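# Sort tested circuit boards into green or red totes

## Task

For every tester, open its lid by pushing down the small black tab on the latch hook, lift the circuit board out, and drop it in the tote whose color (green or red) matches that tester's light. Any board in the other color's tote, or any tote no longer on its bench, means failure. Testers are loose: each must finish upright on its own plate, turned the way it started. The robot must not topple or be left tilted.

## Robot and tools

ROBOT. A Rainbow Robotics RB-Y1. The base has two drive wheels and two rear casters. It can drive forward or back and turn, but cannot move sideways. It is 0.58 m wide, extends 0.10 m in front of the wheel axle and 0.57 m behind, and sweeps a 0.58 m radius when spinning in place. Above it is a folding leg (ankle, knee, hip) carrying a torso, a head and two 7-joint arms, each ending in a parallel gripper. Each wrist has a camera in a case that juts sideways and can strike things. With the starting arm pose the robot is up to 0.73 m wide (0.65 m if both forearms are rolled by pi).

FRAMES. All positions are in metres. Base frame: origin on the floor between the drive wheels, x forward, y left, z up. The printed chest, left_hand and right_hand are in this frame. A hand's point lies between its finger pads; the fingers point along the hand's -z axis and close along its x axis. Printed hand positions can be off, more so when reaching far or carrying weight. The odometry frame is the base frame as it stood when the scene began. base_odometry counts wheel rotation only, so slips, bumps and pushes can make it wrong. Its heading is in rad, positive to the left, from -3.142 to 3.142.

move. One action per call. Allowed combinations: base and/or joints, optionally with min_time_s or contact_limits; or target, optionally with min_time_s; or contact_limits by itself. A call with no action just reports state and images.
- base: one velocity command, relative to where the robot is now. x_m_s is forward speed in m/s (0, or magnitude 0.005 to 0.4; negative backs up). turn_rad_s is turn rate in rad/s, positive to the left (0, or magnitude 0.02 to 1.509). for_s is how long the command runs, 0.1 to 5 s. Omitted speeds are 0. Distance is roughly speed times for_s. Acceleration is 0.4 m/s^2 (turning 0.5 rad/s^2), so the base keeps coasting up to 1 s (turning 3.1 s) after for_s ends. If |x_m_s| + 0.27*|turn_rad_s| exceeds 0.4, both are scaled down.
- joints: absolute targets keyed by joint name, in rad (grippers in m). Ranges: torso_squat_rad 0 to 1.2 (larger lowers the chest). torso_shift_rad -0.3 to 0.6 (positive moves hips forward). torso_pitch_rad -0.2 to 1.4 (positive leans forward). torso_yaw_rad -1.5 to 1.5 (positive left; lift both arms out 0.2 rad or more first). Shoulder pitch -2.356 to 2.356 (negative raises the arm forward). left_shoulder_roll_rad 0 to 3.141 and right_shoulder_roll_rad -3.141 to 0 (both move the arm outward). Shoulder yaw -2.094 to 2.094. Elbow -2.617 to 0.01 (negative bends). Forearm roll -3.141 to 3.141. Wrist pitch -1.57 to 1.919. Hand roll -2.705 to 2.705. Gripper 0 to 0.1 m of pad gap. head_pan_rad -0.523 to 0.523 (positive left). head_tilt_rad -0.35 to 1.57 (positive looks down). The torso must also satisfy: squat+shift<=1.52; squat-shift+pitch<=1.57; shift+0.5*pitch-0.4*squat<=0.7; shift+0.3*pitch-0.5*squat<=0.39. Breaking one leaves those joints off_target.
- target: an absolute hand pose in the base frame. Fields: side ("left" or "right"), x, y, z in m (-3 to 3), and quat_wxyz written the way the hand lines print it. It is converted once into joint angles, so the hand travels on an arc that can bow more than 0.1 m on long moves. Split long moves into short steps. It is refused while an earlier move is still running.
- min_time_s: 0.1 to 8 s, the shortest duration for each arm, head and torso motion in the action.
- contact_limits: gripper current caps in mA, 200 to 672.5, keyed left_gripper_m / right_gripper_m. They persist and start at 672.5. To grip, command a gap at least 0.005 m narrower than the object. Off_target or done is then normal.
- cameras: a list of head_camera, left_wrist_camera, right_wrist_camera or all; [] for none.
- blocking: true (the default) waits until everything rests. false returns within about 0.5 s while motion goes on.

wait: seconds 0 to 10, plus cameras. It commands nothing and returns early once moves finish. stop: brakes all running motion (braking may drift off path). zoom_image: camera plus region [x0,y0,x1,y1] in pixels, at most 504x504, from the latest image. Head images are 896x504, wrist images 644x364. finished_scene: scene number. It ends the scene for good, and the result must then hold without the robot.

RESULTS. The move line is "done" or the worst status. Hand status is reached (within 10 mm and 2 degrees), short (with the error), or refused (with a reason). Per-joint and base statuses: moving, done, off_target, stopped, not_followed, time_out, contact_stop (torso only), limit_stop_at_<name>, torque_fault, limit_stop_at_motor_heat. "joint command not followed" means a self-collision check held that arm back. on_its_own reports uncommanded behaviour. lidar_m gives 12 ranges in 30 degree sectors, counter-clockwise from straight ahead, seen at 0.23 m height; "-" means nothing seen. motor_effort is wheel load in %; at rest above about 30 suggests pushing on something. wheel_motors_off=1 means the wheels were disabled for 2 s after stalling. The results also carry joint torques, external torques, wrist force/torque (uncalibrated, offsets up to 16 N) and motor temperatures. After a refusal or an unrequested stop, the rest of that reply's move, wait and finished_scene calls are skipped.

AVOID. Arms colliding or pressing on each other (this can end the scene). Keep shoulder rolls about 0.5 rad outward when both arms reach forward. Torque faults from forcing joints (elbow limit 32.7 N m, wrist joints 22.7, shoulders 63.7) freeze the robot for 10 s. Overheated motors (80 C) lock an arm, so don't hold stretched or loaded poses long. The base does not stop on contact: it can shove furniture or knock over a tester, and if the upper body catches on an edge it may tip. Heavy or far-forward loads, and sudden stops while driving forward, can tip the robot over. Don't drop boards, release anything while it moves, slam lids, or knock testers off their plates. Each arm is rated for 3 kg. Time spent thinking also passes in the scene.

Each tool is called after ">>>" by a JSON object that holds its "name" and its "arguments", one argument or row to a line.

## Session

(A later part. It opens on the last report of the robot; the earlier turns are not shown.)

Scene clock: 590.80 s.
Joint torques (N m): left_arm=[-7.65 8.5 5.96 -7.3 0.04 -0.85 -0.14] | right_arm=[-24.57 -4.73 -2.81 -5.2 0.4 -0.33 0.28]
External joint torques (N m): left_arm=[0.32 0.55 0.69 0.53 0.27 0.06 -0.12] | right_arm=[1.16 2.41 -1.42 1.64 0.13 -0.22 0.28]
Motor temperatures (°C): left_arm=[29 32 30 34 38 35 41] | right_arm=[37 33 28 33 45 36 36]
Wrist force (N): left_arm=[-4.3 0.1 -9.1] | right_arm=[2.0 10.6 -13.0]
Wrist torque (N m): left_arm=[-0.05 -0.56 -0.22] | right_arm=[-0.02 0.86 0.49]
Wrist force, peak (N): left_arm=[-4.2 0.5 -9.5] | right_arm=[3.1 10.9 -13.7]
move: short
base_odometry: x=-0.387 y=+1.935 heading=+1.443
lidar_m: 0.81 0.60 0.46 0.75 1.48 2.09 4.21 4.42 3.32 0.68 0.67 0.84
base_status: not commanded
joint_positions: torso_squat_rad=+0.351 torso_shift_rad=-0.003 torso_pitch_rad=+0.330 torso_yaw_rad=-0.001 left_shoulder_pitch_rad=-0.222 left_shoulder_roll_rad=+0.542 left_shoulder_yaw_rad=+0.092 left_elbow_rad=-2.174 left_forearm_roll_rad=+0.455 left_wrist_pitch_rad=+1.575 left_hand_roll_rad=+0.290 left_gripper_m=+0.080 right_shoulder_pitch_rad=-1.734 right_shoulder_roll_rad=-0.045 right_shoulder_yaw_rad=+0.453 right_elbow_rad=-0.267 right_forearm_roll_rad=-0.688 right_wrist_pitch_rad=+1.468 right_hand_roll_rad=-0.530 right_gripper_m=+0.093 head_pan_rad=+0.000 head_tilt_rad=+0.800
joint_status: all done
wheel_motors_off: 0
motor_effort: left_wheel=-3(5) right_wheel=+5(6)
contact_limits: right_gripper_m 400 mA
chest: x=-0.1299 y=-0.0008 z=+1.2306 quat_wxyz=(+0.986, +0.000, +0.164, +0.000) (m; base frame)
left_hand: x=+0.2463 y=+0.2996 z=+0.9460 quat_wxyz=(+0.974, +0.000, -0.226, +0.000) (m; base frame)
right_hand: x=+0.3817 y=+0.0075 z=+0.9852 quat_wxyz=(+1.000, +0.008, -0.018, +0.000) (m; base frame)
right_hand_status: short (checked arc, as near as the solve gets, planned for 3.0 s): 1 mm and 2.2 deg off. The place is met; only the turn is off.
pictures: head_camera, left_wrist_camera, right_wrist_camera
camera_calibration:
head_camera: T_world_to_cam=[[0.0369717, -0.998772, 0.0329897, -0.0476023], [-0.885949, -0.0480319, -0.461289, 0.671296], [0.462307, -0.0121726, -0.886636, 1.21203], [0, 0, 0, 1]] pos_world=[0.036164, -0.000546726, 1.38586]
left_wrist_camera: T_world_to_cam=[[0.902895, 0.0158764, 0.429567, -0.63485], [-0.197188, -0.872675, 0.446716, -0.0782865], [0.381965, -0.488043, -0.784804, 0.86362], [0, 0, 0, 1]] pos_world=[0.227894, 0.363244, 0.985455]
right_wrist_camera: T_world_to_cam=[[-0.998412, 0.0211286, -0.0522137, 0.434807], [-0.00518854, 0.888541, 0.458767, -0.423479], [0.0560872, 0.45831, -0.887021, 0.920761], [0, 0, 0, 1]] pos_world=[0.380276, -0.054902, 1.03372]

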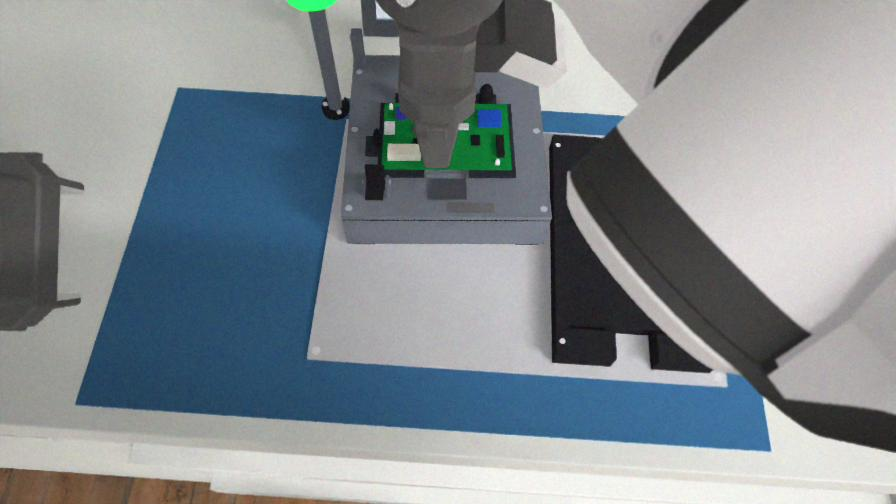

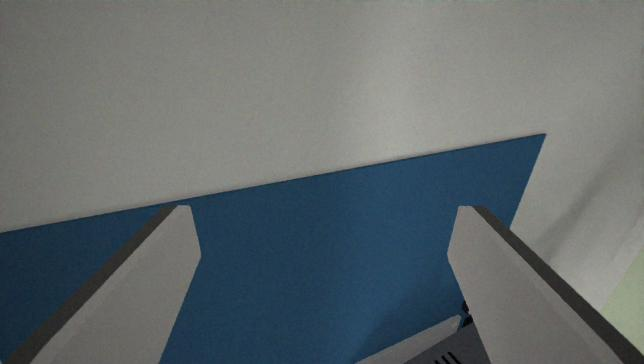

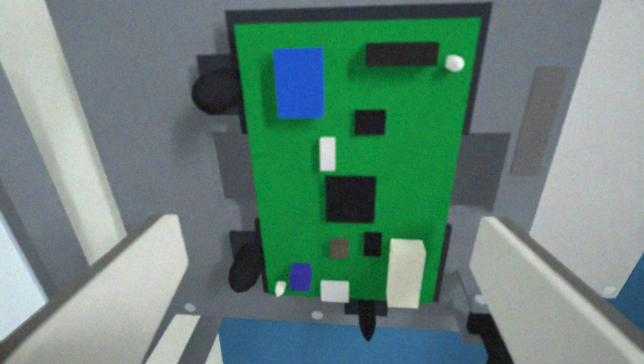

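>>> {"name": "move", "arguments": {
  "joints": {"right_gripper_m":0.1},
  "cameras": []
}}

>>> {"name": "move", "arguments": {
  "target": {"side":"right","x":0.374,"y":0.0125,"z":0.962,"quat_wxyz":[1,0,0,0]},
  "min_time_s": 3
}}

>>> {"name": "zoom_image", "arguments": {
  "camera": "right_wrist_camera",
  "region": [120, 0, 624, 364]
}}

Scene clock: 604.60 s.
Joint torques (N m): left_arm=[-7.44 8.67 5.83 -7.21 0.06 -0.93 -0.03] | right_arm=[-24.51 -4.85 -2.93 -5.23 0.42 -0.29 0.27]
External joint torques (N m): left_arm=[0.53 0.72 0.55 0.63 0.3 -0.01 -0.01] | right_arm=[1.23 2.29 -1.55 1.62 0.15 -0.18 0.27]
Motor temperatures (°C): left_arm=[29 32 30 34 38 35 41] | right_arm=[37 33 28 33 45 36 36]
Wrist force (N): left_arm=[-4.0 0.2 -9.1] | right_arm=[1.9 11.0 -12.9]
Wrist torque (N m): left_arm=[-0.05 -0.51 -0.23] | right_arm=[-0.08 0.83 0.51]
Wrist force, peak (N): left_arm=[-4.3 0.0 -9.5] | right_arm=[2.0 11.0 -13.2]
move: done
base_odometry: x=-0.387 y=+1.935 heading=+1.443
lidar_m: 0.81 0.60 0.46 0.74 1.48 2.08 4.21 4.41 3.33 0.68 0.67 0.84
base_status: not commanded
joint_positions: torso_squat_rad=+0.351 torso_shift_rad=-0.003 torso_pitch_rad=+0.330 torso_yaw_rad=-0.001 left_shoulder_pitch_rad=-0.222 left_shoulder_roll_rad=+0.542 left_shoulder_yaw_rad=+0.092 left_elbow_rad=-2.174 left_forearm_roll_rad=+0.455 left_wrist_pitch_rad=+1.575 left_hand_roll_rad=+0.290 left_gripper_m=+0.080 right_shoulder_pitch_rad=-1.734 right_shoulder_roll_rad=-0.045 right_shoulder_yaw_rad=+0.453 right_elbow_rad=-0.267 right_forearm_roll_rad=-0.688 right_wrist_pitch_rad=+1.468 right_hand_roll_rad=-0.530 right_gripper_m=+0.099 head_pan_rad=+0.000 head_tilt_rad=+0.800
joint_status: all done
wheel_motors_off: 0
motor_effort: left_wheel=-5(5) right_wheel=+5(5)
contact_limits: right_gripper_m 400 mA
chest: x=-0.1299 y=-0.0008 z=+1.2306 quat_wxyz=(+0.986, +0.000, +0.164, +0.000) (m; base frame)
left_hand: x=+0.2463 y=+0.2996 z=+0.9460 quat_wxyz=(+0.974, +0.000, -0.226, +0.000) (m; base frame)
right_hand: x=+0.3817 y=+0.0075 z=+0.9852 quat_wxyz=(+1.000, +0.008, -0.018, +0.000) (m; base frame)
pictures: none
No camera images: "cameras" was empty.

Scene clock: 607.93 s.
Joint torques (N m): left_arm=[-7.46 8.4 5.94 -7.18 0.08 -0.83 0] | right_arm=[-21.77 -4.03 -0.26 -5.2 0.37 -0.53 -0.33]
External joint torques (N m): left_arm=[0.51 0.46 0.66 0.65 0.31 0.08 0.03] | right_arm=[3.61 2.53 1.1 1.62 0.1 -0.43 -0.33]
Motor temperatures (°C): left_arm=[29 32 30 34 38 35 41] | right_arm=[37 33 28 33 45 36 36]
Wrist force (N): left_arm=[-4.1 0.0 -9.1] | right_arm=[2.2 10.9 -13.0]
Wrist torque (N m): left_arm=[-0.04 -0.53 -0.21] | right_arm=[-0.06 0.86 0.50]
Wrist force, peak (N): left_arm=[-4.4 0.2 -9.3] | right_arm=[2.1 11.2 -13.5]
move: short
base_odometry: x=-0.387 y=+1.935 heading=+1.443
lidar_m: 0.81 0.60 0.46 0.75 1.48 2.07 4.21 4.42 3.32 0.68 0.67 0.84
base_status: not commanded
joint_positions: torso_squat_rad=+0.351 torso_shift_rad=-0.003 torso_pitch_rad=+0.330 torso_yaw_rad=-0.001 left_shoulder_pitch_rad=-0.222 left_shoulder_roll_rad=+0.542 left_shoulder_yaw_rad=+0.092 left_elbow_rad=-2.174 left_forearm_roll_rad=+0.455 left_wrist_pitch_rad=+1.575 left_hand_roll_rad=+0.290 left_gripper_m=+0.080 right_shoulder_pitch_rad=-1.693 right_shoulder_roll_rad=-0.021 right_shoulder_yaw_rad=+0.465 right_elbow_rad=-0.267 right_forearm_roll_rad=-0.677 right_wrist_pitch_rad=+1.429 right_hand_roll_rad=-0.543 right_gripper_m=+0.099 head_pan_rad=+0.000 head_tilt_rad=+0.800
joint_status: all done
wheel_motors_off: 0
motor_effort: left_wheel=-3(6) right_wheel=+4(6)
contact_limits: right_gripper_m 400 mA
chest: x=-0.1299 y=-0.0008 z=+1.2306 quat_wxyz=(+0.986, +0.000, +0.164, +0.000) (m; base frame)
left_hand: x=+0.2463 y=+0.2996 z=+0.9460 quat_wxyz=(+0.974, +0.000, -0.226, +0.000) (m; base frame)
right_hand: x=+0.3738 y=+0.0122 z=+0.9626 quat_wxyz=(+1.000, +0.008, -0.016, +0.000) (m; base frame)
right_hand_status: short (checked arc, as near as the solve gets, planned for 3.0 s): 1 mm and 2.1 deg off. The place is met; only the turn is off.
pictures: head_camera, left_wrist_camera, right_wrist_camera
camera_calibration:
head_camera: T_world_to_cam=[[0.0369719, -0.998772, 0.0329896, -0.0476022], [-0.885949, -0.048032, -0.461289, 0.671296], [0.462307, -0.0121724, -0.886636, 1.21203], [0, 0, 0, 1]] pos_world=[0.036164, -0.000546798, 1.38586]
left_wrist_camera: T_world_to_cam=[[0.902895, 0.0158765, 0.429568, -0.634851], [-0.197187, -0.872675, 0.446716, -0.0782859], [0.381965, -0.488043, -0.784804, 0.86362], [0, 0, 0, 1]] pos_world=[0.227894, 0.363244, 0.985455]
right_wrist_camera: T_world_to_cam=[[-0.998565, 0.0209662, -0.0492771, 0.422946], [-0.00395984, 0.888746, 0.458383, -0.417384], [0.0534054, 0.457921, -0.887388, 0.900341], [0, 0, 0, 1]] pos_world=[0.372603, -0.0502045, 1.01111]

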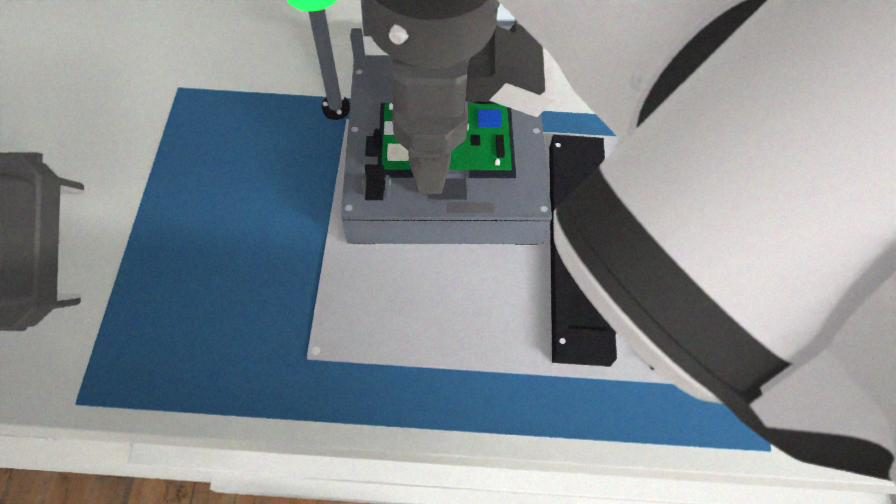

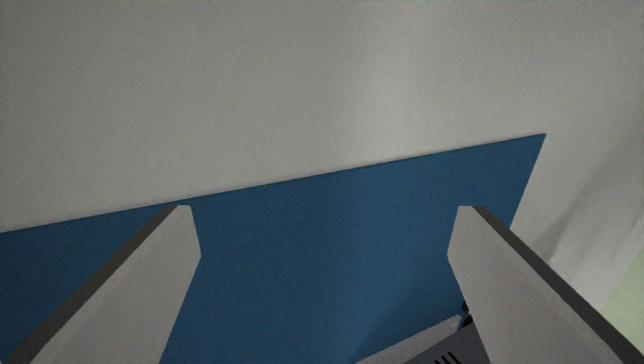

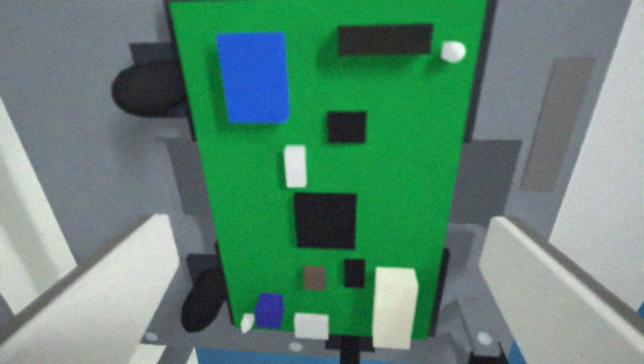

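Scaled by 1.000.

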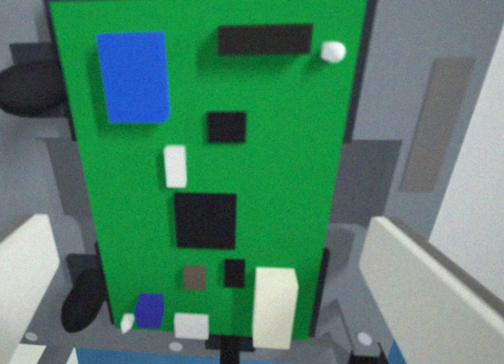

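>>> {"name": "move", "arguments": {
  "target": {"side":"right","x":0.3735,"y":0.013,"z":0.947,"quat_wxyz":[1,0,0,0]},
  "min_time_s": 3,
  "cameras": ["right_wrist_camera"]
}}

>>> {"name": "move", "arguments": {
  "target": {"side":"right","x":0.3735,"y":0.013,"z":0.938,"quat_wxyz":[1,0,0,0]},
  "min_time_s": 3,
  "cameras": ["right_wrist_camera", "head_camera"]
}}

Scene clock: 620.00 s.
Joint torques (N m): left_arm=[-7.51 8.68 6.04 -7.31 0.05 -0.87 -0.03] | right_arm=[0.98 3.42 2.34 -0.24 1.45 -8.65 -1.21]
External joint torques (N m): left_arm=[0.5 0.72 0.76 0.52 0.29 0.05 0] | right_arm=[26.26 9.74 3.69 6.59 1.18 -8.5 -1.21]
Motor temperatures (°C): left_arm=[29 32 30 34 38 35 41] | right_arm=[37 33 28 33 45 37 36]
Wrist force (N): left_arm=[-4.1 0.1 -9.1] | right_arm=[-11.2 -1.6 60.6]
Wrist torque (N m): left_arm=[-0.05 -0.51 -0.22] | right_arm=[-0.15 5.37 1.26]
Wrist force, peak (N): left_arm=[-4.5 0.1 -9.3] | right_arm=[-11.3 -1.6 61.1]
move: short
base_odometry: x=-0.387 y=+1.935 heading=+1.443
lidar_m: 0.81 0.60 0.46 0.75 1.48 2.08 4.21 4.41 3.32 0.68 0.67 0.84
base_status: not commanded
joint_positions: torso_squat_rad=+0.351 torso_shift_rad=-0.004 torso_pitch_rad=+0.327 torso_yaw_rad=-0.001 left_shoulder_pitch_rad=-0.222 left_shoulder_roll_rad=+0.542 left_shoulder_yaw_rad=+0.092 left_elbow_rad=-2.174 left_forearm_roll_rad=+0.455 left_wrist_pitch_rad=+1.575 left_hand_roll_rad=+0.290 left_gripper_m=+0.080 right_shoulder_pitch_rad=-1.669 right_shoulder_roll_rad=-0.015 right_shoulder_yaw_rad=+0.472 right_elbow_rad=-0.268 right_forearm_roll_rad=-0.668 right_wrist_pitch_rad=+1.389 right_hand_roll_rad=-0.544 right_gripper_m=+0.099 head_pan_rad=+0.000 head_tilt_rad=+0.800
joint_status: all done
wheel_motors_off: 0
motor_effort: left_wheel=-4(5) right_wheel=+5(7)
contact_limits: right_gripper_m 400 mA
chest: x=-0.1313 y=-0.0009 z=+1.2308 quat_wxyz=(+0.987, +0.000, +0.163, +0.000) (m; base frame)
left_hand: x=+0.2457 y=+0.2996 z=+0.9471 quat_wxyz=(+0.974, +0.000, -0.227, +0.000) (m; base frame)
right_hand: x=+0.3744 y=+0.0130 z=+0.9521 quat_wxyz=(+1.000, +0.011, -0.026, +0.000) (m; base frame)
right_hand_status: short (checked arc, as near as the solve gets, planned for 3.0 s): 5 mm and 3.3 deg off. The place is met; only the turn is off.
pictures: right_wrist_camera
camera_calibration:
right_wrist_camera: T_world_to_cam=[[-0.997426, 0.0206636, -0.0686641, 0.441027], [-0.0136135, 0.885594, 0.46426, -0.41522], [0.0704018, 0.464, -0.883033, 0.880081], [0, 0, 0, 1]] pos_world=[0.372279, -0.049754, 1.00019]

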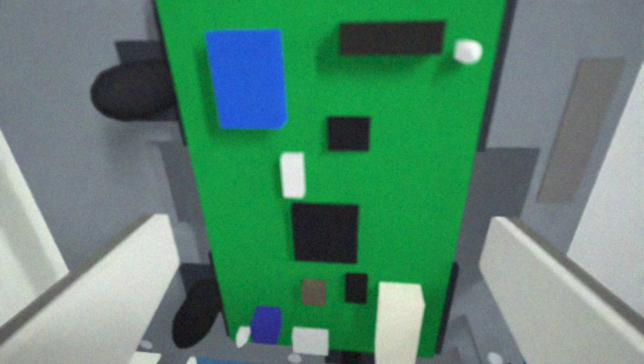

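Scene clock: 626.33 s.
Joint torques (N m): left_arm=[-7.69 8.44 5.78 -7.23 0.05 -0.89 -0.04] | right_arm=[5.23 0.26 1.33 3.3 1.61 -7.79 -0.35]
External joint torques (N m): left_arm=[0.34 0.48 0.5 0.6 0.28 0.03 -0.01] | right_arm=[30.56 6.57 2.71 10.17 1.33 -7.68 -0.35]
Motor temperatures (°C): left_arm=[29 32 30 34 38 35 41] | right_arm=[37 34 28 33 45 40 36]
Wrist force (N): left_arm=[-4.1 0.3 -9.1] | right_arm=[-7.7 1.4 74.9]
Wrist torque (N m): left_arm=[-0.09 -0.53 -0.22] | right_arm=[-0.33 6.05 1.02]
Wrist force, peak (N): left_arm=[-3.8 0.4 -10.2] | right_arm=[-28.4 -14.7 167.1]
move: short
base_odometry: x=-0.387 y=+1.935 heading=+1.443
lidar_m: 0.81 0.60 0.46 0.75 1.48 2.07 4.21 4.42 3.33 0.68 0.67 0.84
base_status: not commanded
joint_positions: torso_squat_rad=+0.351 torso_shift_rad=-0.004 torso_pitch_rad=+0.327 torso_yaw_rad=-0.001 left_shoulder_pitch_rad=-0.222 left_shoulder_roll_rad=+0.542 left_shoulder_yaw_rad=+0.092 left_elbow_rad=-2.174 left_forearm_roll_rad=+0.455 left_wrist_pitch_rad=+1.575 left_hand_roll_rad=+0.290 left_gripper_m=+0.080 right_shoulder_pitch_rad=-1.666 right_shoulder_roll_rad=-0.015 right_shoulder_yaw_rad=+0.474 right_elbow_rad=-0.274 right_forearm_roll_rad=-0.663 right_wrist_pitch_rad=+1.360 right_hand_roll_rad=-0.543 right_gripper_m=+0.099 head_pan_rad=+0.000 head_tilt_rad=+0.800
joint_status: right_shoulder_pitch_rad time_out (moved +0.003 of +0.028); right_elbow_rad time_out (moved -0.006 of +0.001); right_wrist_pitch_rad time_out (moved -0.029 of -0.036); the others done
wheel_motors_off: 0
on_its_own: right_shoulder_pitch_rad is held at -1.658, not at your -1.641, since a time_out; right_wrist_pitch_rad is held at +1.358, not at your +1.352, since a time_out
motor_effort: left_wheel=-2(8) right_wheel=+8(16)
contact_limits: right_gripper_m 400 mA
chest: x=-0.1316 y=-0.0009 z=+1.2308 quat_wxyz=(+0.987, +0.001, +0.163, +0.000) (m; base frame)
left_hand: x=+0.2455 y=+0.2995 z=+0.9475 quat_wxyz=(+0.974, +0.000, -0.228, +0.000) (m; base frame)
right_hand: x=+0.3807 y=+0.0157 z=+0.9528 quat_wxyz=(+0.999, +0.017, -0.041, +0.003) (m; base frame)
right_hand_status: short (checked arc, as near as the solve gets, planned for 3.0 s): time_out, 17 mm and 5.1 deg off.
pictures: head_camera, right_wrist_camera
camera_calibration:
head_camera: T_world_to_cam=[[0.0367049, -0.998782, 0.0329774, -0.0476877], [-0.884506, -0.0478278, -0.46407, 0.67351], [0.465082, -0.0121351, -0.885184, 1.21159], [0, 0, 0, 1]] pos_world=[0.0339834, -0.000714355, 1.38661]
right_wrist_camera: T_world_to_cam=[[-0.995033, 0.0170391, -0.0980798, 0.47444], [-0.0315675, 0.880387, 0.473204, -0.419467], [0.0944112, 0.47395, -0.875476, 0.862514], [0, 0, 0, 1]] pos_world=[0.37741, -0.0475786, 1.00014]

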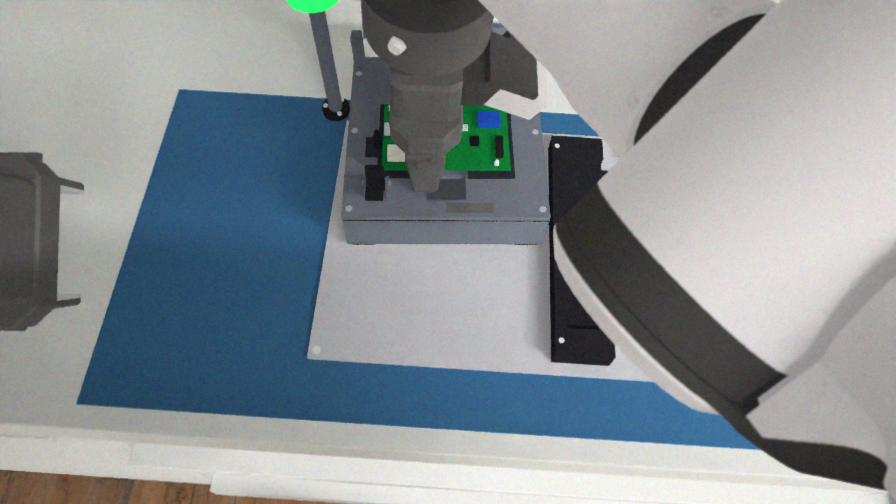

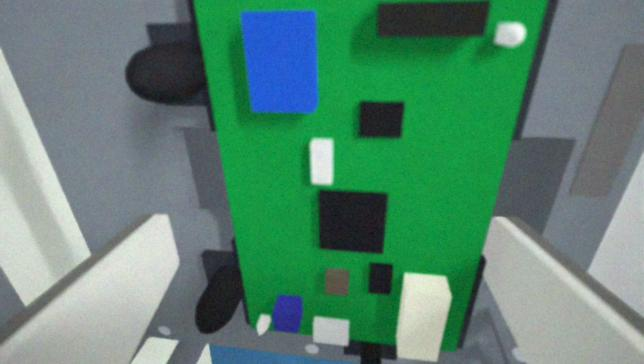

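>>> {"name": "move", "arguments": {
  "target": {"side":"right","x":0.374,"y":0.010,"z":0.968,"quat_wxyz":[1,0,0,0]},
  "min_time_s": 2,
  "cameras": []
}}

>>> {"name": "move", "arguments": {
  "target": {"side":"right","x":0.374,"y":-0.004,"z":0.962,"quat_wxyz":[1,0,0,0]},
  "min_time_s": 2,
  "cameras": ["right_wrist_camera", "head_camera"]
}}

>>> {"name": "zoom_image", "arguments": {
  "camera": "head_camera",
  "region": [330, 50, 580, 250]
}}

Scene clock: 636.77 s.
Joint torques (N m): left_arm=[-7.45 8.24 5.89 -7.18 0.02 -0.89 -0.1] | right_arm=[-24.59 -8.29 -2.97 -5.15 -0.27 0.18 0.43]
External joint torques (N m): left_arm=[0.52 0.29 0.61 0.66 0.26 0.02 -0.07] | right_arm=[0.86 -1.62 -1.61 1.66 -0.53 0.27 0.43]
Motor temperatures (°C): left_arm=[29 32 30 34 38 35 41] | right_arm=[37 33 28 33 45 40 36]
Wrist force (N): left_arm=[-4.3 0.2 -8.9] | right_arm=[2.1 10.9 -12.9]
Wrist torque (N m): left_arm=[-0.06 -0.54 -0.23] | right_arm=[-0.07 0.86 0.50]
Wrist force, peak (N): left_arm=[-4.4 0.0 -9.5] | right_arm=[-7.7 2.3 75.0]
move: done
base_odometry: x=-0.387 y=+1.935 heading=+1.443
lidar_m: 0.81 0.60 0.46 0.75 1.47 2.08 4.21 4.42 3.32 0.68 0.68 0.84
base_status: not commanded
joint_positions: torso_squat_rad=+0.351 torso_shift_rad=-0.003 torso_pitch_rad=+0.330 torso_yaw_rad=-0.001 left_shoulder_pitch_rad=-0.222 left_shoulder_roll_rad=+0.542 left_shoulder_yaw_rad=+0.092 left_elbow_rad=-2.174 left_forearm_roll_rad=+0.455 left_wrist_pitch_rad=+1.575 left_hand_roll_rad=+0.290 left_gripper_m=+0.080 right_shoulder_pitch_rad=-1.699 right_shoulder_roll_rad=-0.026 right_shoulder_yaw_rad=+0.462 right_elbow_rad=-0.267 right_forearm_roll_rad=-0.680 right_wrist_pitch_rad=+1.442 right_hand_roll_rad=-0.538 right_gripper_m=+0.099 head_pan_rad=+0.000 head_tilt_rad=+0.800
joint_status: all done
wheel_motors_off: 0
motor_effort: left_wheel=-2(4) right_wheel=+6(9)
contact_limits: right_gripper_m 400 mA
chest: x=-0.1300 y=-0.0008 z=+1.2306 quat_wxyz=(+0.986, +0.000, +0.164, +0.000) (m; base frame)
left_hand: x=+0.2462 y=+0.2997 z=+0.9461 quat_wxyz=(+0.974, +0.000, -0.226, +0.000) (m; base frame)
right_hand: x=+0.3742 y=+0.0102 z=+0.9664 quat_wxyz=(+1.000, +0.007, -0.014, +0.000) (m; base frame)
right_hand_status: reached (checked arc, as near as the solve gets, planned for 2.0 s): 2 mm and 1.8 deg off.
pictures: none
No camera images: "cameras" was empty.

Scene clock: 639.10 s.
Joint torques (N m): left_arm=[-7.54 8.18 5.68 -7.08 0.03 -0.9 -0.06] | right_arm=[-21.78 -7.86 -2.72 -5.04 -0.27 0.19 0.39]
External joint torques (N m): left_arm=[0.43 0.23 0.41 0.75 0.26 0.02 -0.03] | right_arm=[3.75 -1.14 -1.37 1.72 -0.53 0.23 0.39]
Motor temperatures (°C): left_arm=[29 32 30 34 38 35 41] | right_arm=[37 34 28 33 45 40 36]
Wrist force (N): left_arm=[-4.3 0.2 -9.1] | right_arm=[2.0 10.8 -12.8]
Wrist torque (N m): left_arm=[-0.07 -0.55 -0.22] | right_arm=[-0.05 0.82 0.50]
Wrist force, peak (N): left_arm=[-4.3 -0.1 -9.3] | right_arm=[2.2 11.1 -13.2]
move: done
base_odometry: x=-0.387 y=+1.935 heading=+1.443
lidar_m: 0.81 0.60 0.46 0.75 1.48 2.08 4.21 4.41 3.32 0.68 0.67 0.83
base_status: not commanded
joint_positions: torso_squat_rad=+0.351 torso_shift_rad=-0.003 torso_pitch_rad=+0.330 torso_yaw_rad=-0.001 left_shoulder_pitch_rad=-0.222 left_shoulder_roll_rad=+0.542 left_shoulder_yaw_rad=+0.092 left_elbow_rad=-2.174 left_forearm_roll_rad=+0.455 left_wrist_pitch_rad=+1.575 left_hand_roll_rad=+0.290 left_gripper_m=+0.080 right_shoulder_pitch_rad=-1.686 right_shoulder_roll_rad=-0.046 right_shoulder_yaw_rad=+0.462 right_elbow_rad=-0.267 right_forearm_roll_rad=-0.682 right_wrist_pitch_rad=+1.457 right_hand_roll_rad=-0.515 right_gripper_m=+0.099 head_pan_rad=+0.000 head_tilt_rad=+0.800
joint_status: all done
wheel_motors_off: 0
motor_effort: left_wheel=-2(4) right_wheel=+4(8)
contact_limits: right_gripper_m 400 mA
chest: x=-0.1300 y=-0.0008 z=+1.2306 quat_wxyz=(+0.986, +0.000, +0.164, +0.000) (m; base frame)
left_hand: x=+0.2462 y=+0.2997 z=+0.9461 quat_wxyz=(+0.974, +0.000, -0.226, +0.000) (m; base frame)
right_hand: x=+0.3739 y=-0.0036 z=+0.9624 quat_wxyz=(+1.000, +0.002, -0.004, +0.000) (m; base frame)
right_hand_status: reached (checked arc, planned for 2.0 s): 1 mm and 0.5 deg off.
pictures: head_camera, right_wrist_camera
camera_calibration:
head_camera: T_world_to_cam=[[0.0370068, -0.99877, 0.0329968, -0.0475893], [-0.885866, -0.0480684, -0.461445, 0.671412], [0.462464, -0.0121541, -0.886555, 1.21201], [0, 0, 0, 1]] pos_world=[0.0360323, -0.000526254, 1.3859]
right_wrist_camera: T_world_to_cam=[[-0.999515, 0.0197129, -0.0241, 0.399413], [0.00686678, 0.89455, 0.446916, -0.396267], [0.0303687, 0.446534, -0.894251, 0.922514], [0, 0, 0, 1]] pos_world=[0.373925, -0.0653269, 1.01168]

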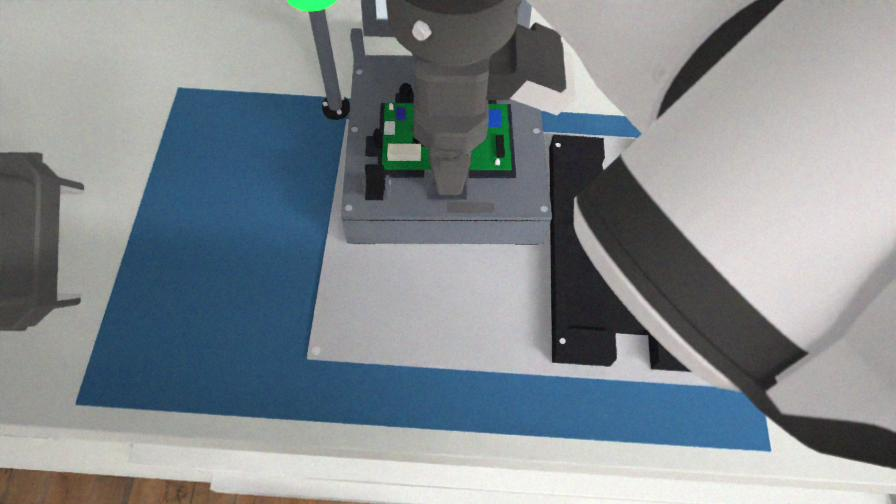

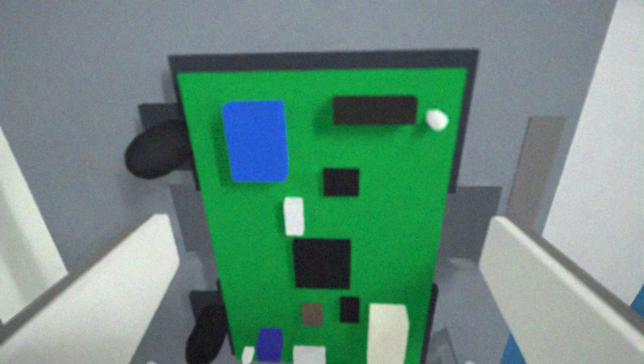

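Scaled by 2.016 from the camera's 896x504 image, which has a finer 1280x720 frame.

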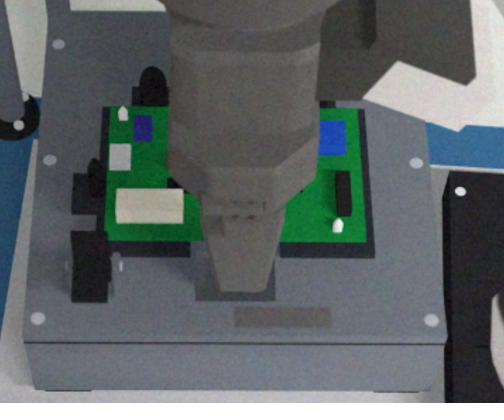

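>>> {"name": "move", "arguments": {
  "target": {"side":"right","x":0.3735,"y":-0.001,"z":0.950,"quat_wxyz":[1,0,0,0]},
  "min_time_s": 2,
  "cameras": []
}}

>>> {"name": "move", "arguments": {
  "target": {"side":"right","x":0.3735,"y":-0.001,"z":0.940,"quat_wxyz":[1,0,0,0]},
  "min_time_s": 2.5,
  "cameras": ["right_wrist_camera", "head_camera"]
}}

Scene clock: 645.90 s.
Joint torques (N m): left_arm=[-7.51 8.24 5.84 -7.15 -0.03 -0.94 -0.03] | right_arm=[-14.45 0.36 -0.04 -3.78 -0.6 0.48 -0.44]
External joint torques (N m): left_arm=[0.46 0.3 0.56 0.68 0.2 -0.03 -0.01] | right_arm=[10.96 6.83 1.31 2.98 -0.87 0.56 -0.45]
Motor temperatures (°C): left_arm=[29 32 30 34 38 35 41] | right_arm=[37 34 28 33 45 39 36]
Wrist force (N): left_arm=[-4.2 0.0 -9.1] | right_arm=[9.8 9.7 0.4]
Wrist torque (N m): left_arm=[-0.05 -0.54 -0.21] | right_arm=[-0.20 1.39 0.63]
Wrist force, peak (N): left_arm=[-4.5 0.4 -9.3] | right_arm=[2.2 11.0 -13.4]
move: done
base_odometry: x=-0.387 y=+1.935 heading=+1.443
lidar_m: 0.81 0.60 0.46 0.75 1.48 2.07 4.21 4.41 3.32 0.68 0.68 0.84
base_status: not commanded
joint_positions: torso_squat_rad=+0.351 torso_shift_rad=-0.003 torso_pitch_rad=+0.330 torso_yaw_rad=-0.001 left_shoulder_pitch_rad=-0.222 left_shoulder_roll_rad=+0.542 left_shoulder_yaw_rad=+0.092 left_elbow_rad=-2.174 left_forearm_roll_rad=+0.455 left_wrist_pitch_rad=+1.575 left_hand_roll_rad=+0.290 left_gripper_m=+0.080 right_shoulder_pitch_rad=-1.665 right_shoulder_roll_rad=-0.038 right_shoulder_yaw_rad=+0.468 right_elbow_rad=-0.268 right_forearm_roll_rad=-0.675 right_wrist_pitch_rad=+1.421 right_hand_roll_rad=-0.520 right_gripper_m=+0.099 head_pan_rad=+0.000 head_tilt_rad=+0.800
joint_status: all done
wheel_motors_off: 0
motor_effort: left_wheel=-3(4) right_wheel=+6(8)
contact_limits: right_gripper_m 400 mA
chest: x=-0.1301 y=-0.0008 z=+1.2306 quat_wxyz=(+0.986, +0.000, +0.164, +0.000) (m; base frame)
left_hand: x=+0.2462 y=+0.2997 z=+0.9461 quat_wxyz=(+0.974, +0.000, -0.226, +0.000) (m; base frame)
right_hand: x=+0.3743 y=-0.0014 z=+0.9517 quat_wxyz=(+1.000, +0.005, -0.011, +0.000) (m; base frame)
right_hand_status: reached (checked arc, as near as the solve gets, planned for 2.0 s): 2 mm and 1.4 deg off.
pictures: none
No camera images: "cameras" was empty.

Scene clock: 648.73 s.
Joint torques (N m): left_arm=[-7.46 8.34 5.77 -7.18 0 -0.92 -0.07] | right_arm=[-6.16 3.25 -0.1 -1.1 -1.32 -0.32 -0.01]
External joint torques (N m): left_arm=[0.53 0.38 0.49 0.65 0.23 -0.01 -0.05] | right_arm=[19.16 9.54 1.24 5.66 -1.58 -0.22 -0.01]
Motor temperatures (°C): left_arm=[29 32 30 34 38 35 41] | right_arm=[37 34 28 33 45 39 36]
Wrist force (N): left_arm=[-4.1 0.1 -8.9] | right_arm=[-2.2 4.0 24.2]
Wrist torque (N m): left_arm=[-0.05 -0.53 -0.23] | right_arm=[0.00 -0.99 0.15]
Wrist force, peak (N): left_arm=[-4.5 0.1 -9.3] | right_arm=[-2.0 4.0 24.6]
move: short
base_odometry: x=-0.387 y=+1.935 heading=+1.443
lidar_m: 0.81 0.60 0.46 0.74 1.48 2.07 4.21 4.42 3.32 0.68 0.66 0.84
base_status: not commanded
joint_positions: torso_squat_rad=+0.351 torso_shift_rad=-0.004 torso_pitch_rad=+0.329 torso_yaw_rad=-0.001 left_shoulder_pitch_rad=-0.222 left_shoulder_roll_rad=+0.542 left_shoulder_yaw_rad=+0.092 left_elbow_rad=-2.174 left_forearm_roll_rad=+0.455 left_wrist_pitch_rad=+1.575 left_hand_roll_rad=+0.290 left_gripper_m=+0.080 right_shoulder_pitch_rad=-1.647 right_shoulder_roll_rad=-0.034 right_shoulder_yaw_rad=+0.472 right_elbow_rad=-0.268 right_forearm_roll_rad=-0.669 right_wrist_pitch_rad=+1.391 right_hand_roll_rad=-0.521 right_gripper_m=+0.099 head_pan_rad=+0.000 head_tilt_rad=+0.800
joint_status: all done
wheel_motors_off: 0
motor_effort: left_wheel=-4(5) right_wheel=+2(8)
contact_limits: right_gripper_m 400 mA
chest: x=-0.1306 y=-0.0008 z=+1.2307 quat_wxyz=(+0.987, +0.000, +0.164, +0.000) (m; base frame)
left_hand: x=+0.2460 y=+0.2997 z=+0.9466 quat_wxyz=(+0.974, +0.000, -0.227, +0.000) (m; base frame)
right_hand: x=+0.3749 y=-0.0013 z=+0.9435 quat_wxyz=(+1.000, +0.007, -0.018, +0.000) (m; base frame)
right_hand_status: short (checked arc, as near as the solve gets, planned for 2.5 s): 4 mm and 2.2 deg off. The place is met; only the turn is off.
pictures: head_camera, right_wrist_camera
camera_calibration:
head_camera: T_world_to_cam=[[0.0369044, -0.998772, 0.0330621, -0.0476636], [-0.885349, -0.0480215, -0.46244, 0.672214], [0.463459, -0.0122055, -0.886034, 1.21185], [0, 0, 0, 1]] pos_world=[0.035261, -0.000533094, 1.38617]
right_wrist_camera: T_world_to_cam=[[-0.998408, 0.020738, -0.0524607, 0.426273], [-0.00550437, 0.889723, 0.456468, -0.394249], [0.0561417, 0.45603, -0.888192, 0.889221], [0, 0, 0, 1]] pos_world=[0.373502, -0.0635794, 0.992123]

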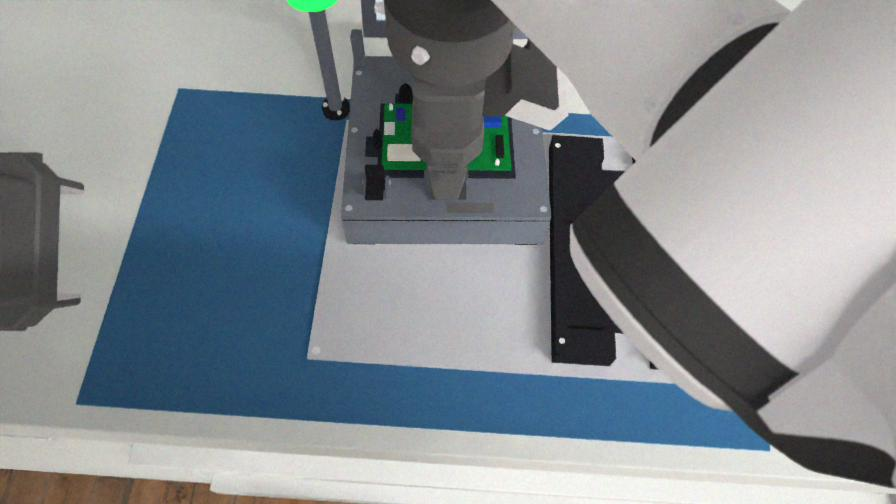

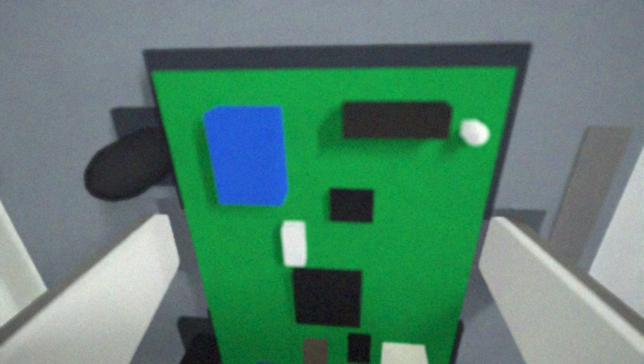

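>>> {"name": "zoom_image", "arguments": {
  "camera": "head_camera",
  "region": [330, 50, 580, 250]
}}

>>> {"name": "zoom_image", "arguments": {
  "camera": "right_wrist_camera",
  "region": [420, 150, 644, 364]
}}

>>> {"name": "zoom_image", "arguments": {
  "camera": "right_wrist_camera",
  "region": [0, 150, 224, 364]
}}

Scaled by 2.016 from the camera's 896x504 image, which has a finer 1280x720 frame.

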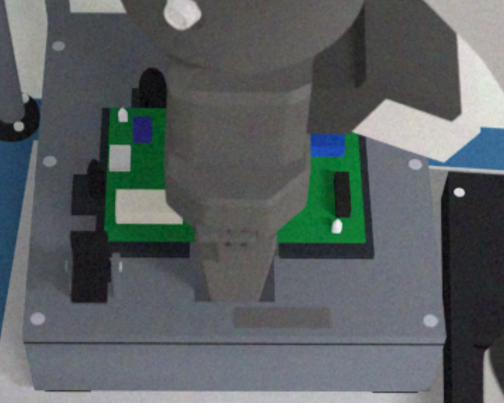

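Scaled by 2.250 from the camera's 644x364 image, which has a finer 1265x715 frame.

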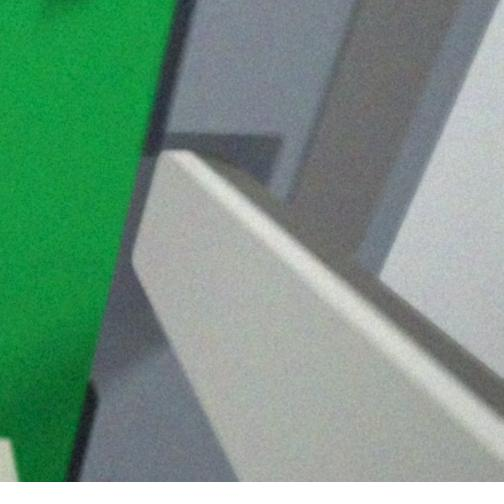

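Scaled by 2.250 from the camera's 644x364 image, which has a finer 1265x715 frame.

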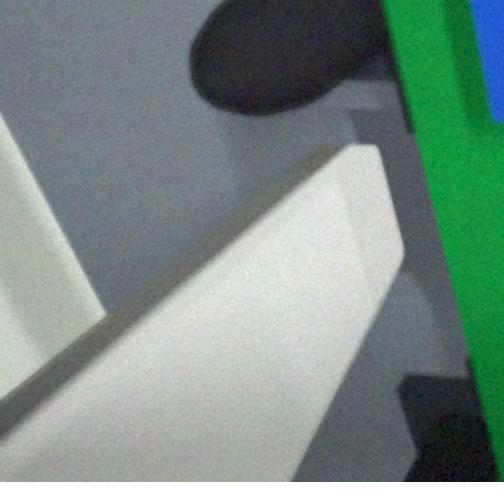

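>>> {"name": "move", "arguments": {
  "base": {"x_m_s":-0.03,"for_s":0.7},
  "cameras": ["right_wrist_camera", "head_camera"]
}}

>>> {"name": "zoom_image", "arguments": {
  "camera": "head_camera",
  "region": [330, 50, 580, 250]
}}

Scene clock: 662.33 s.
Joint torques (N m): left_arm=[-7.34 8.21 6.02 -7.13 0.07 -0.88 -0.11] | right_arm=[-4.35 7 -1.33 3.08 -3.66 9.84 0.26]
External joint torques (N m): left_arm=[0.63 0.27 0.74 0.7 0.3 0.03 -0.08] | right_arm=[20.98 13.29 0.02 9.85 -3.93 9.98 0.25]
Motor temperatures (°C): left_arm=[29 32 30 34 38 35 41] | right_arm=[36 33 28 33 45 38 36]
Wrist force (N): left_arm=[-4.4 0.0 -8.8] | right_arm=[44.3 16.9 -2.6]
Wrist torque (N m): left_arm=[-0.04 -0.56 -0.21] | right_arm=[0.06 0.03 0.08]
Wrist force, peak (N): left_arm=[-4.2 -0.1 -9.5] | right_arm=[52.1 17.6 -5.3]
move: done
base_odometry: x=-0.390 y=+1.915 heading=+1.443
lidar_m: 0.83 0.60 0.47 0.84 1.48 2.09 4.18 4.40 3.32 0.68 0.68 0.86
base_status: done (sent for 0.7 of 0.7 s)
joint_positions: torso_squat_rad=+0.351 torso_shift_rad=-0.003 torso_pitch_rad=+0.330 torso_yaw_rad=-0.001 left_shoulder_pitch_rad=-0.222 left_shoulder_roll_rad=+0.542 left_shoulder_yaw_rad=+0.092 left_elbow_rad=-2.174 left_forearm_roll_rad=+0.455 left_wrist_pitch_rad=+1.575 left_hand_roll_rad=+0.290 left_gripper_m=+0.080 right_shoulder_pitch_rad=-1.648 right_shoulder_roll_rad=-0.035 right_shoulder_yaw_rad=+0.473 right_elbow_rad=-0.269 right_forearm_roll_rad=-0.668 right_wrist_pitch_rad=+1.388 right_hand_roll_rad=-0.521 right_gripper_m=+0.098 head_pan_rad=+0.000 head_tilt_rad=+0.800
joint_status: not commanded
wheel_motors_off: 0
motor_effort: left_wheel=-5(19) right_wheel=-7(16)
contact_limits: right_gripper_m 400 mA
chest: x=-0.1298 y=-0.0007 z=+1.2306 quat_wxyz=(+0.986, +0.000, +0.164, +0.000) (m; base frame)
left_hand: x=+0.2464 y=+0.2998 z=+0.9461 quat_wxyz=(+0.974, +0.000, -0.226, +0.000) (m; base frame)
right_hand: x=+0.3765 y=-0.0011 z=+0.9433 quat_wxyz=(+1.000, +0.007, -0.019, +0.000) (m; base frame)
pictures: head_camera, right_wrist_camera
camera_calibration:
head_camera: T_world_to_cam=[[0.0371011, -0.998764, 0.0330709, -0.0476063], [-0.885899, -0.0481853, -0.461369, 0.671545], [0.462392, -0.0121801, -0.886592, 1.21193], [0, 0, 0, 1]] pos_world=[0.0362992, -0.000427445, 1.38589]
right_wrist_camera: T_world_to_cam=[[-0.998263, 0.0204734, -0.0552482, 0.430471], [-0.00705642, 0.889395, 0.457085, -0.394314], [0.0584956, 0.456681, -0.887705, 0.887584], [0, 0, 0, 1]] pos_world=[0.375021, -0.0634547, 0.991931]

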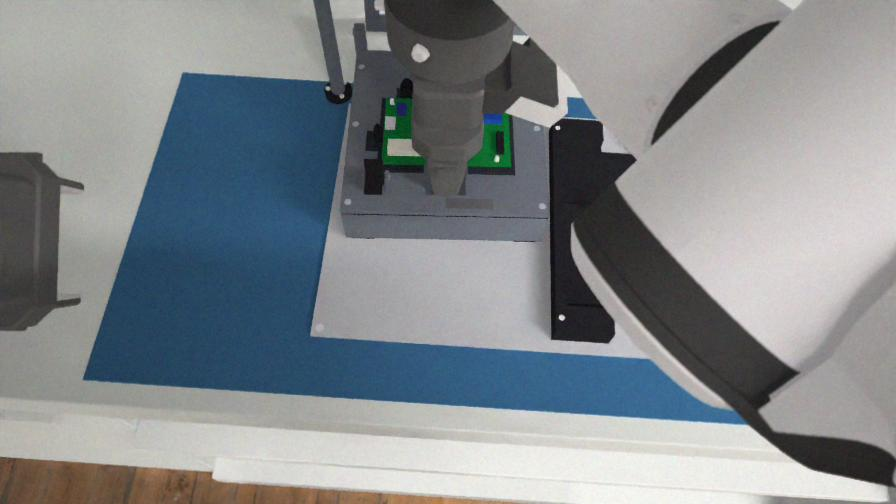

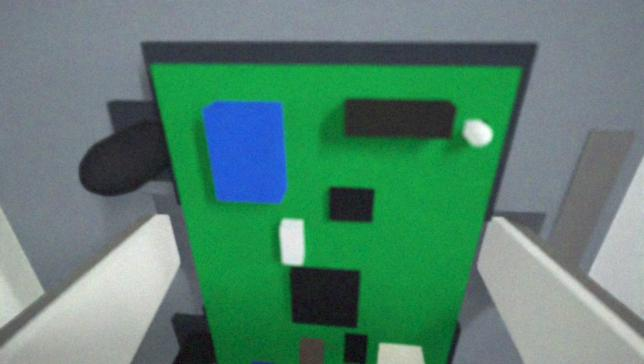

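Scaled by 2.016 from the camera's 896x504 image, which has a finer 1280x720 frame.

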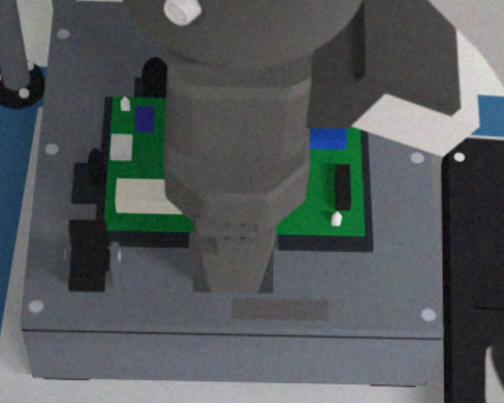

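>>> {"name": "move", "arguments": {
  "base": {"x_m_s":-0.03,"for_s":1.0},
  "cameras": ["right_wrist_camera", "head_camera"]
}}

Scene clock: 676.57 s.
Joint torques (N m): left_arm=[-7.69 8.13 5.65 -6.8 0.02 -0.92 0] | right_arm=[-4.33 8.68 -1.7 3.86 -3.64 11.93 1.1]
External joint torques (N m): left_arm=[0.27 0.19 0.38 1.04 0.26 -0.01 0.02] | right_arm=[21.09 15.07 -0.33 10.65 -3.92 12.07 1.09]
External joint torques when the fault began: right_arm=[26.92 21.92 -0.36 14.7 -7.44 23.74 1.41]
Motor temperatures (°C): left_arm=[29 32 30 34 38 35 41] | right_arm=[36 34 28 33 45 41 36]
Wrist force (N): left_arm=[-4.2 0.2 -9.1] | right_arm=[51.0 20.0 -8.9]
Wrist torque (N m): left_arm=[-0.06 -0.53 -0.22] | right_arm=[0.16 -0.08 -0.35]
Wrist force, peak (N): left_arm=[-4.7 0.6 -10.3] | right_arm=[99.9 28.7 -27.8]
move: torque_fault
TORQUE FAULT: right_wrist_pitch_rad reached its load limit. The robot stopped for 10 seconds, dropped its targets and accepts commands again. The stop added 9.4 s to the call.
base_odometry: x=-0.392 y=+1.899 heading=+1.443
lidar_m: 0.85 0.60 0.48 0.91 1.48 2.08 4.18 4.39 3.32 0.68 0.69 0.88
base_status: torque_fault (sent for 0.57 of 1 s)
joint_positions: torso_squat_rad=+0.351 torso_shift_rad=-0.003 torso_pitch_rad=+0.330 torso_yaw_rad=+0.000 left_shoulder_pitch_rad=-0.222 left_shoulder_roll_rad=+0.542 left_shoulder_yaw_rad=+0.092 left_elbow_rad=-2.174 left_forearm_roll_rad=+0.455 left_wrist_pitch_rad=+1.575 left_hand_roll_rad=+0.290 left_gripper_m=+0.080 right_shoulder_pitch_rad=-1.654 right_shoulder_roll_rad=-0.040 right_shoulder_yaw_rad=+0.473 right_elbow_rad=-0.273 right_forearm_roll_rad=-0.666 right_wrist_pitch_rad=+1.383 right_hand_roll_rad=-0.521 right_gripper_m=+0.086 head_pan_rad=+0.000 head_tilt_rad=+0.800
joint_status: not commanded
wheel_motors_off: 0
on_its_own: right_wrist_pitch_rad is held at +1.386, not at your +1.391, since a torque_fault
motor_effort: left_wheel=-6(26) right_wheel=-12(34)
contact_limits: right_gripper_m 400 mA
chest: x=-0.1295 y=-0.0006 z=+1.2306 quat_wxyz=(+0.986, +0.000, +0.164, +0.000) (m; base frame)
left_hand: x=+0.2466 y=+0.2999 z=+0.9458 quat_wxyz=(+0.974, +0.000, -0.226, +0.000) (m; base frame)
right_hand: x=+0.3817 y=-0.0013 z=+0.9472 quat_wxyz=(+1.000, +0.008, -0.027, +0.000) (m; base frame)
pictures: head_camera, right_wrist_camera
camera_calibration:
head_camera: T_world_to_cam=[[0.0372354, -0.998757, 0.0331427, -0.0475946], [-0.886149, -0.0483307, -0.460872, 0.671164], [0.461901, -0.0122086, -0.886847, 1.212], [0, 0, 0, 1]] pos_world=[0.0366969, -0.00030072, 1.38576]
right_wrist_camera: T_world_to_cam=[[-0.997322, 0.021534, -0.0698934, 0.449351], [-0.0129899, 0.888318, 0.459045, -0.395516], [0.0719726, 0.458724, -0.885659, 0.883726], [0, 0, 0, 1]] pos_world=[0.379406, -0.0637188, 0.995647]

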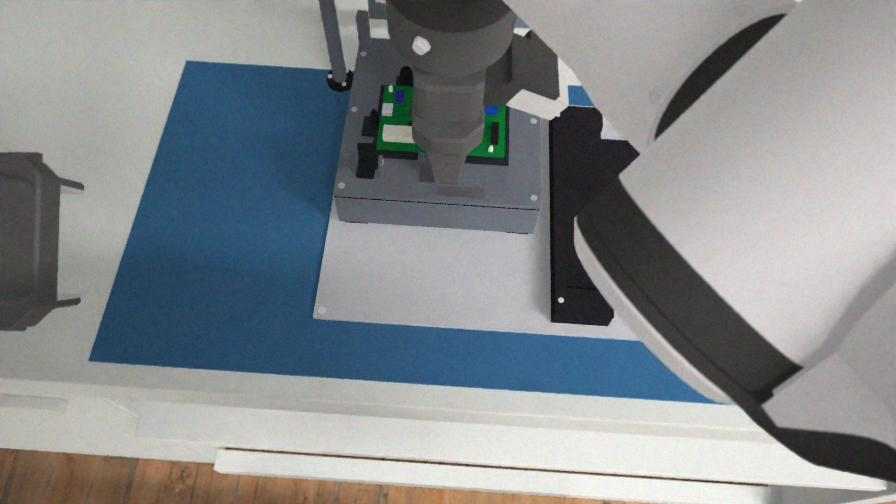

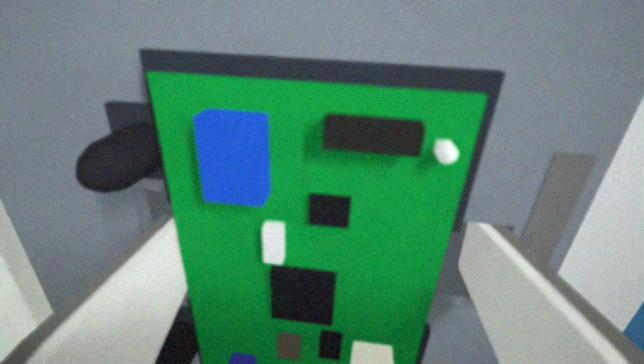

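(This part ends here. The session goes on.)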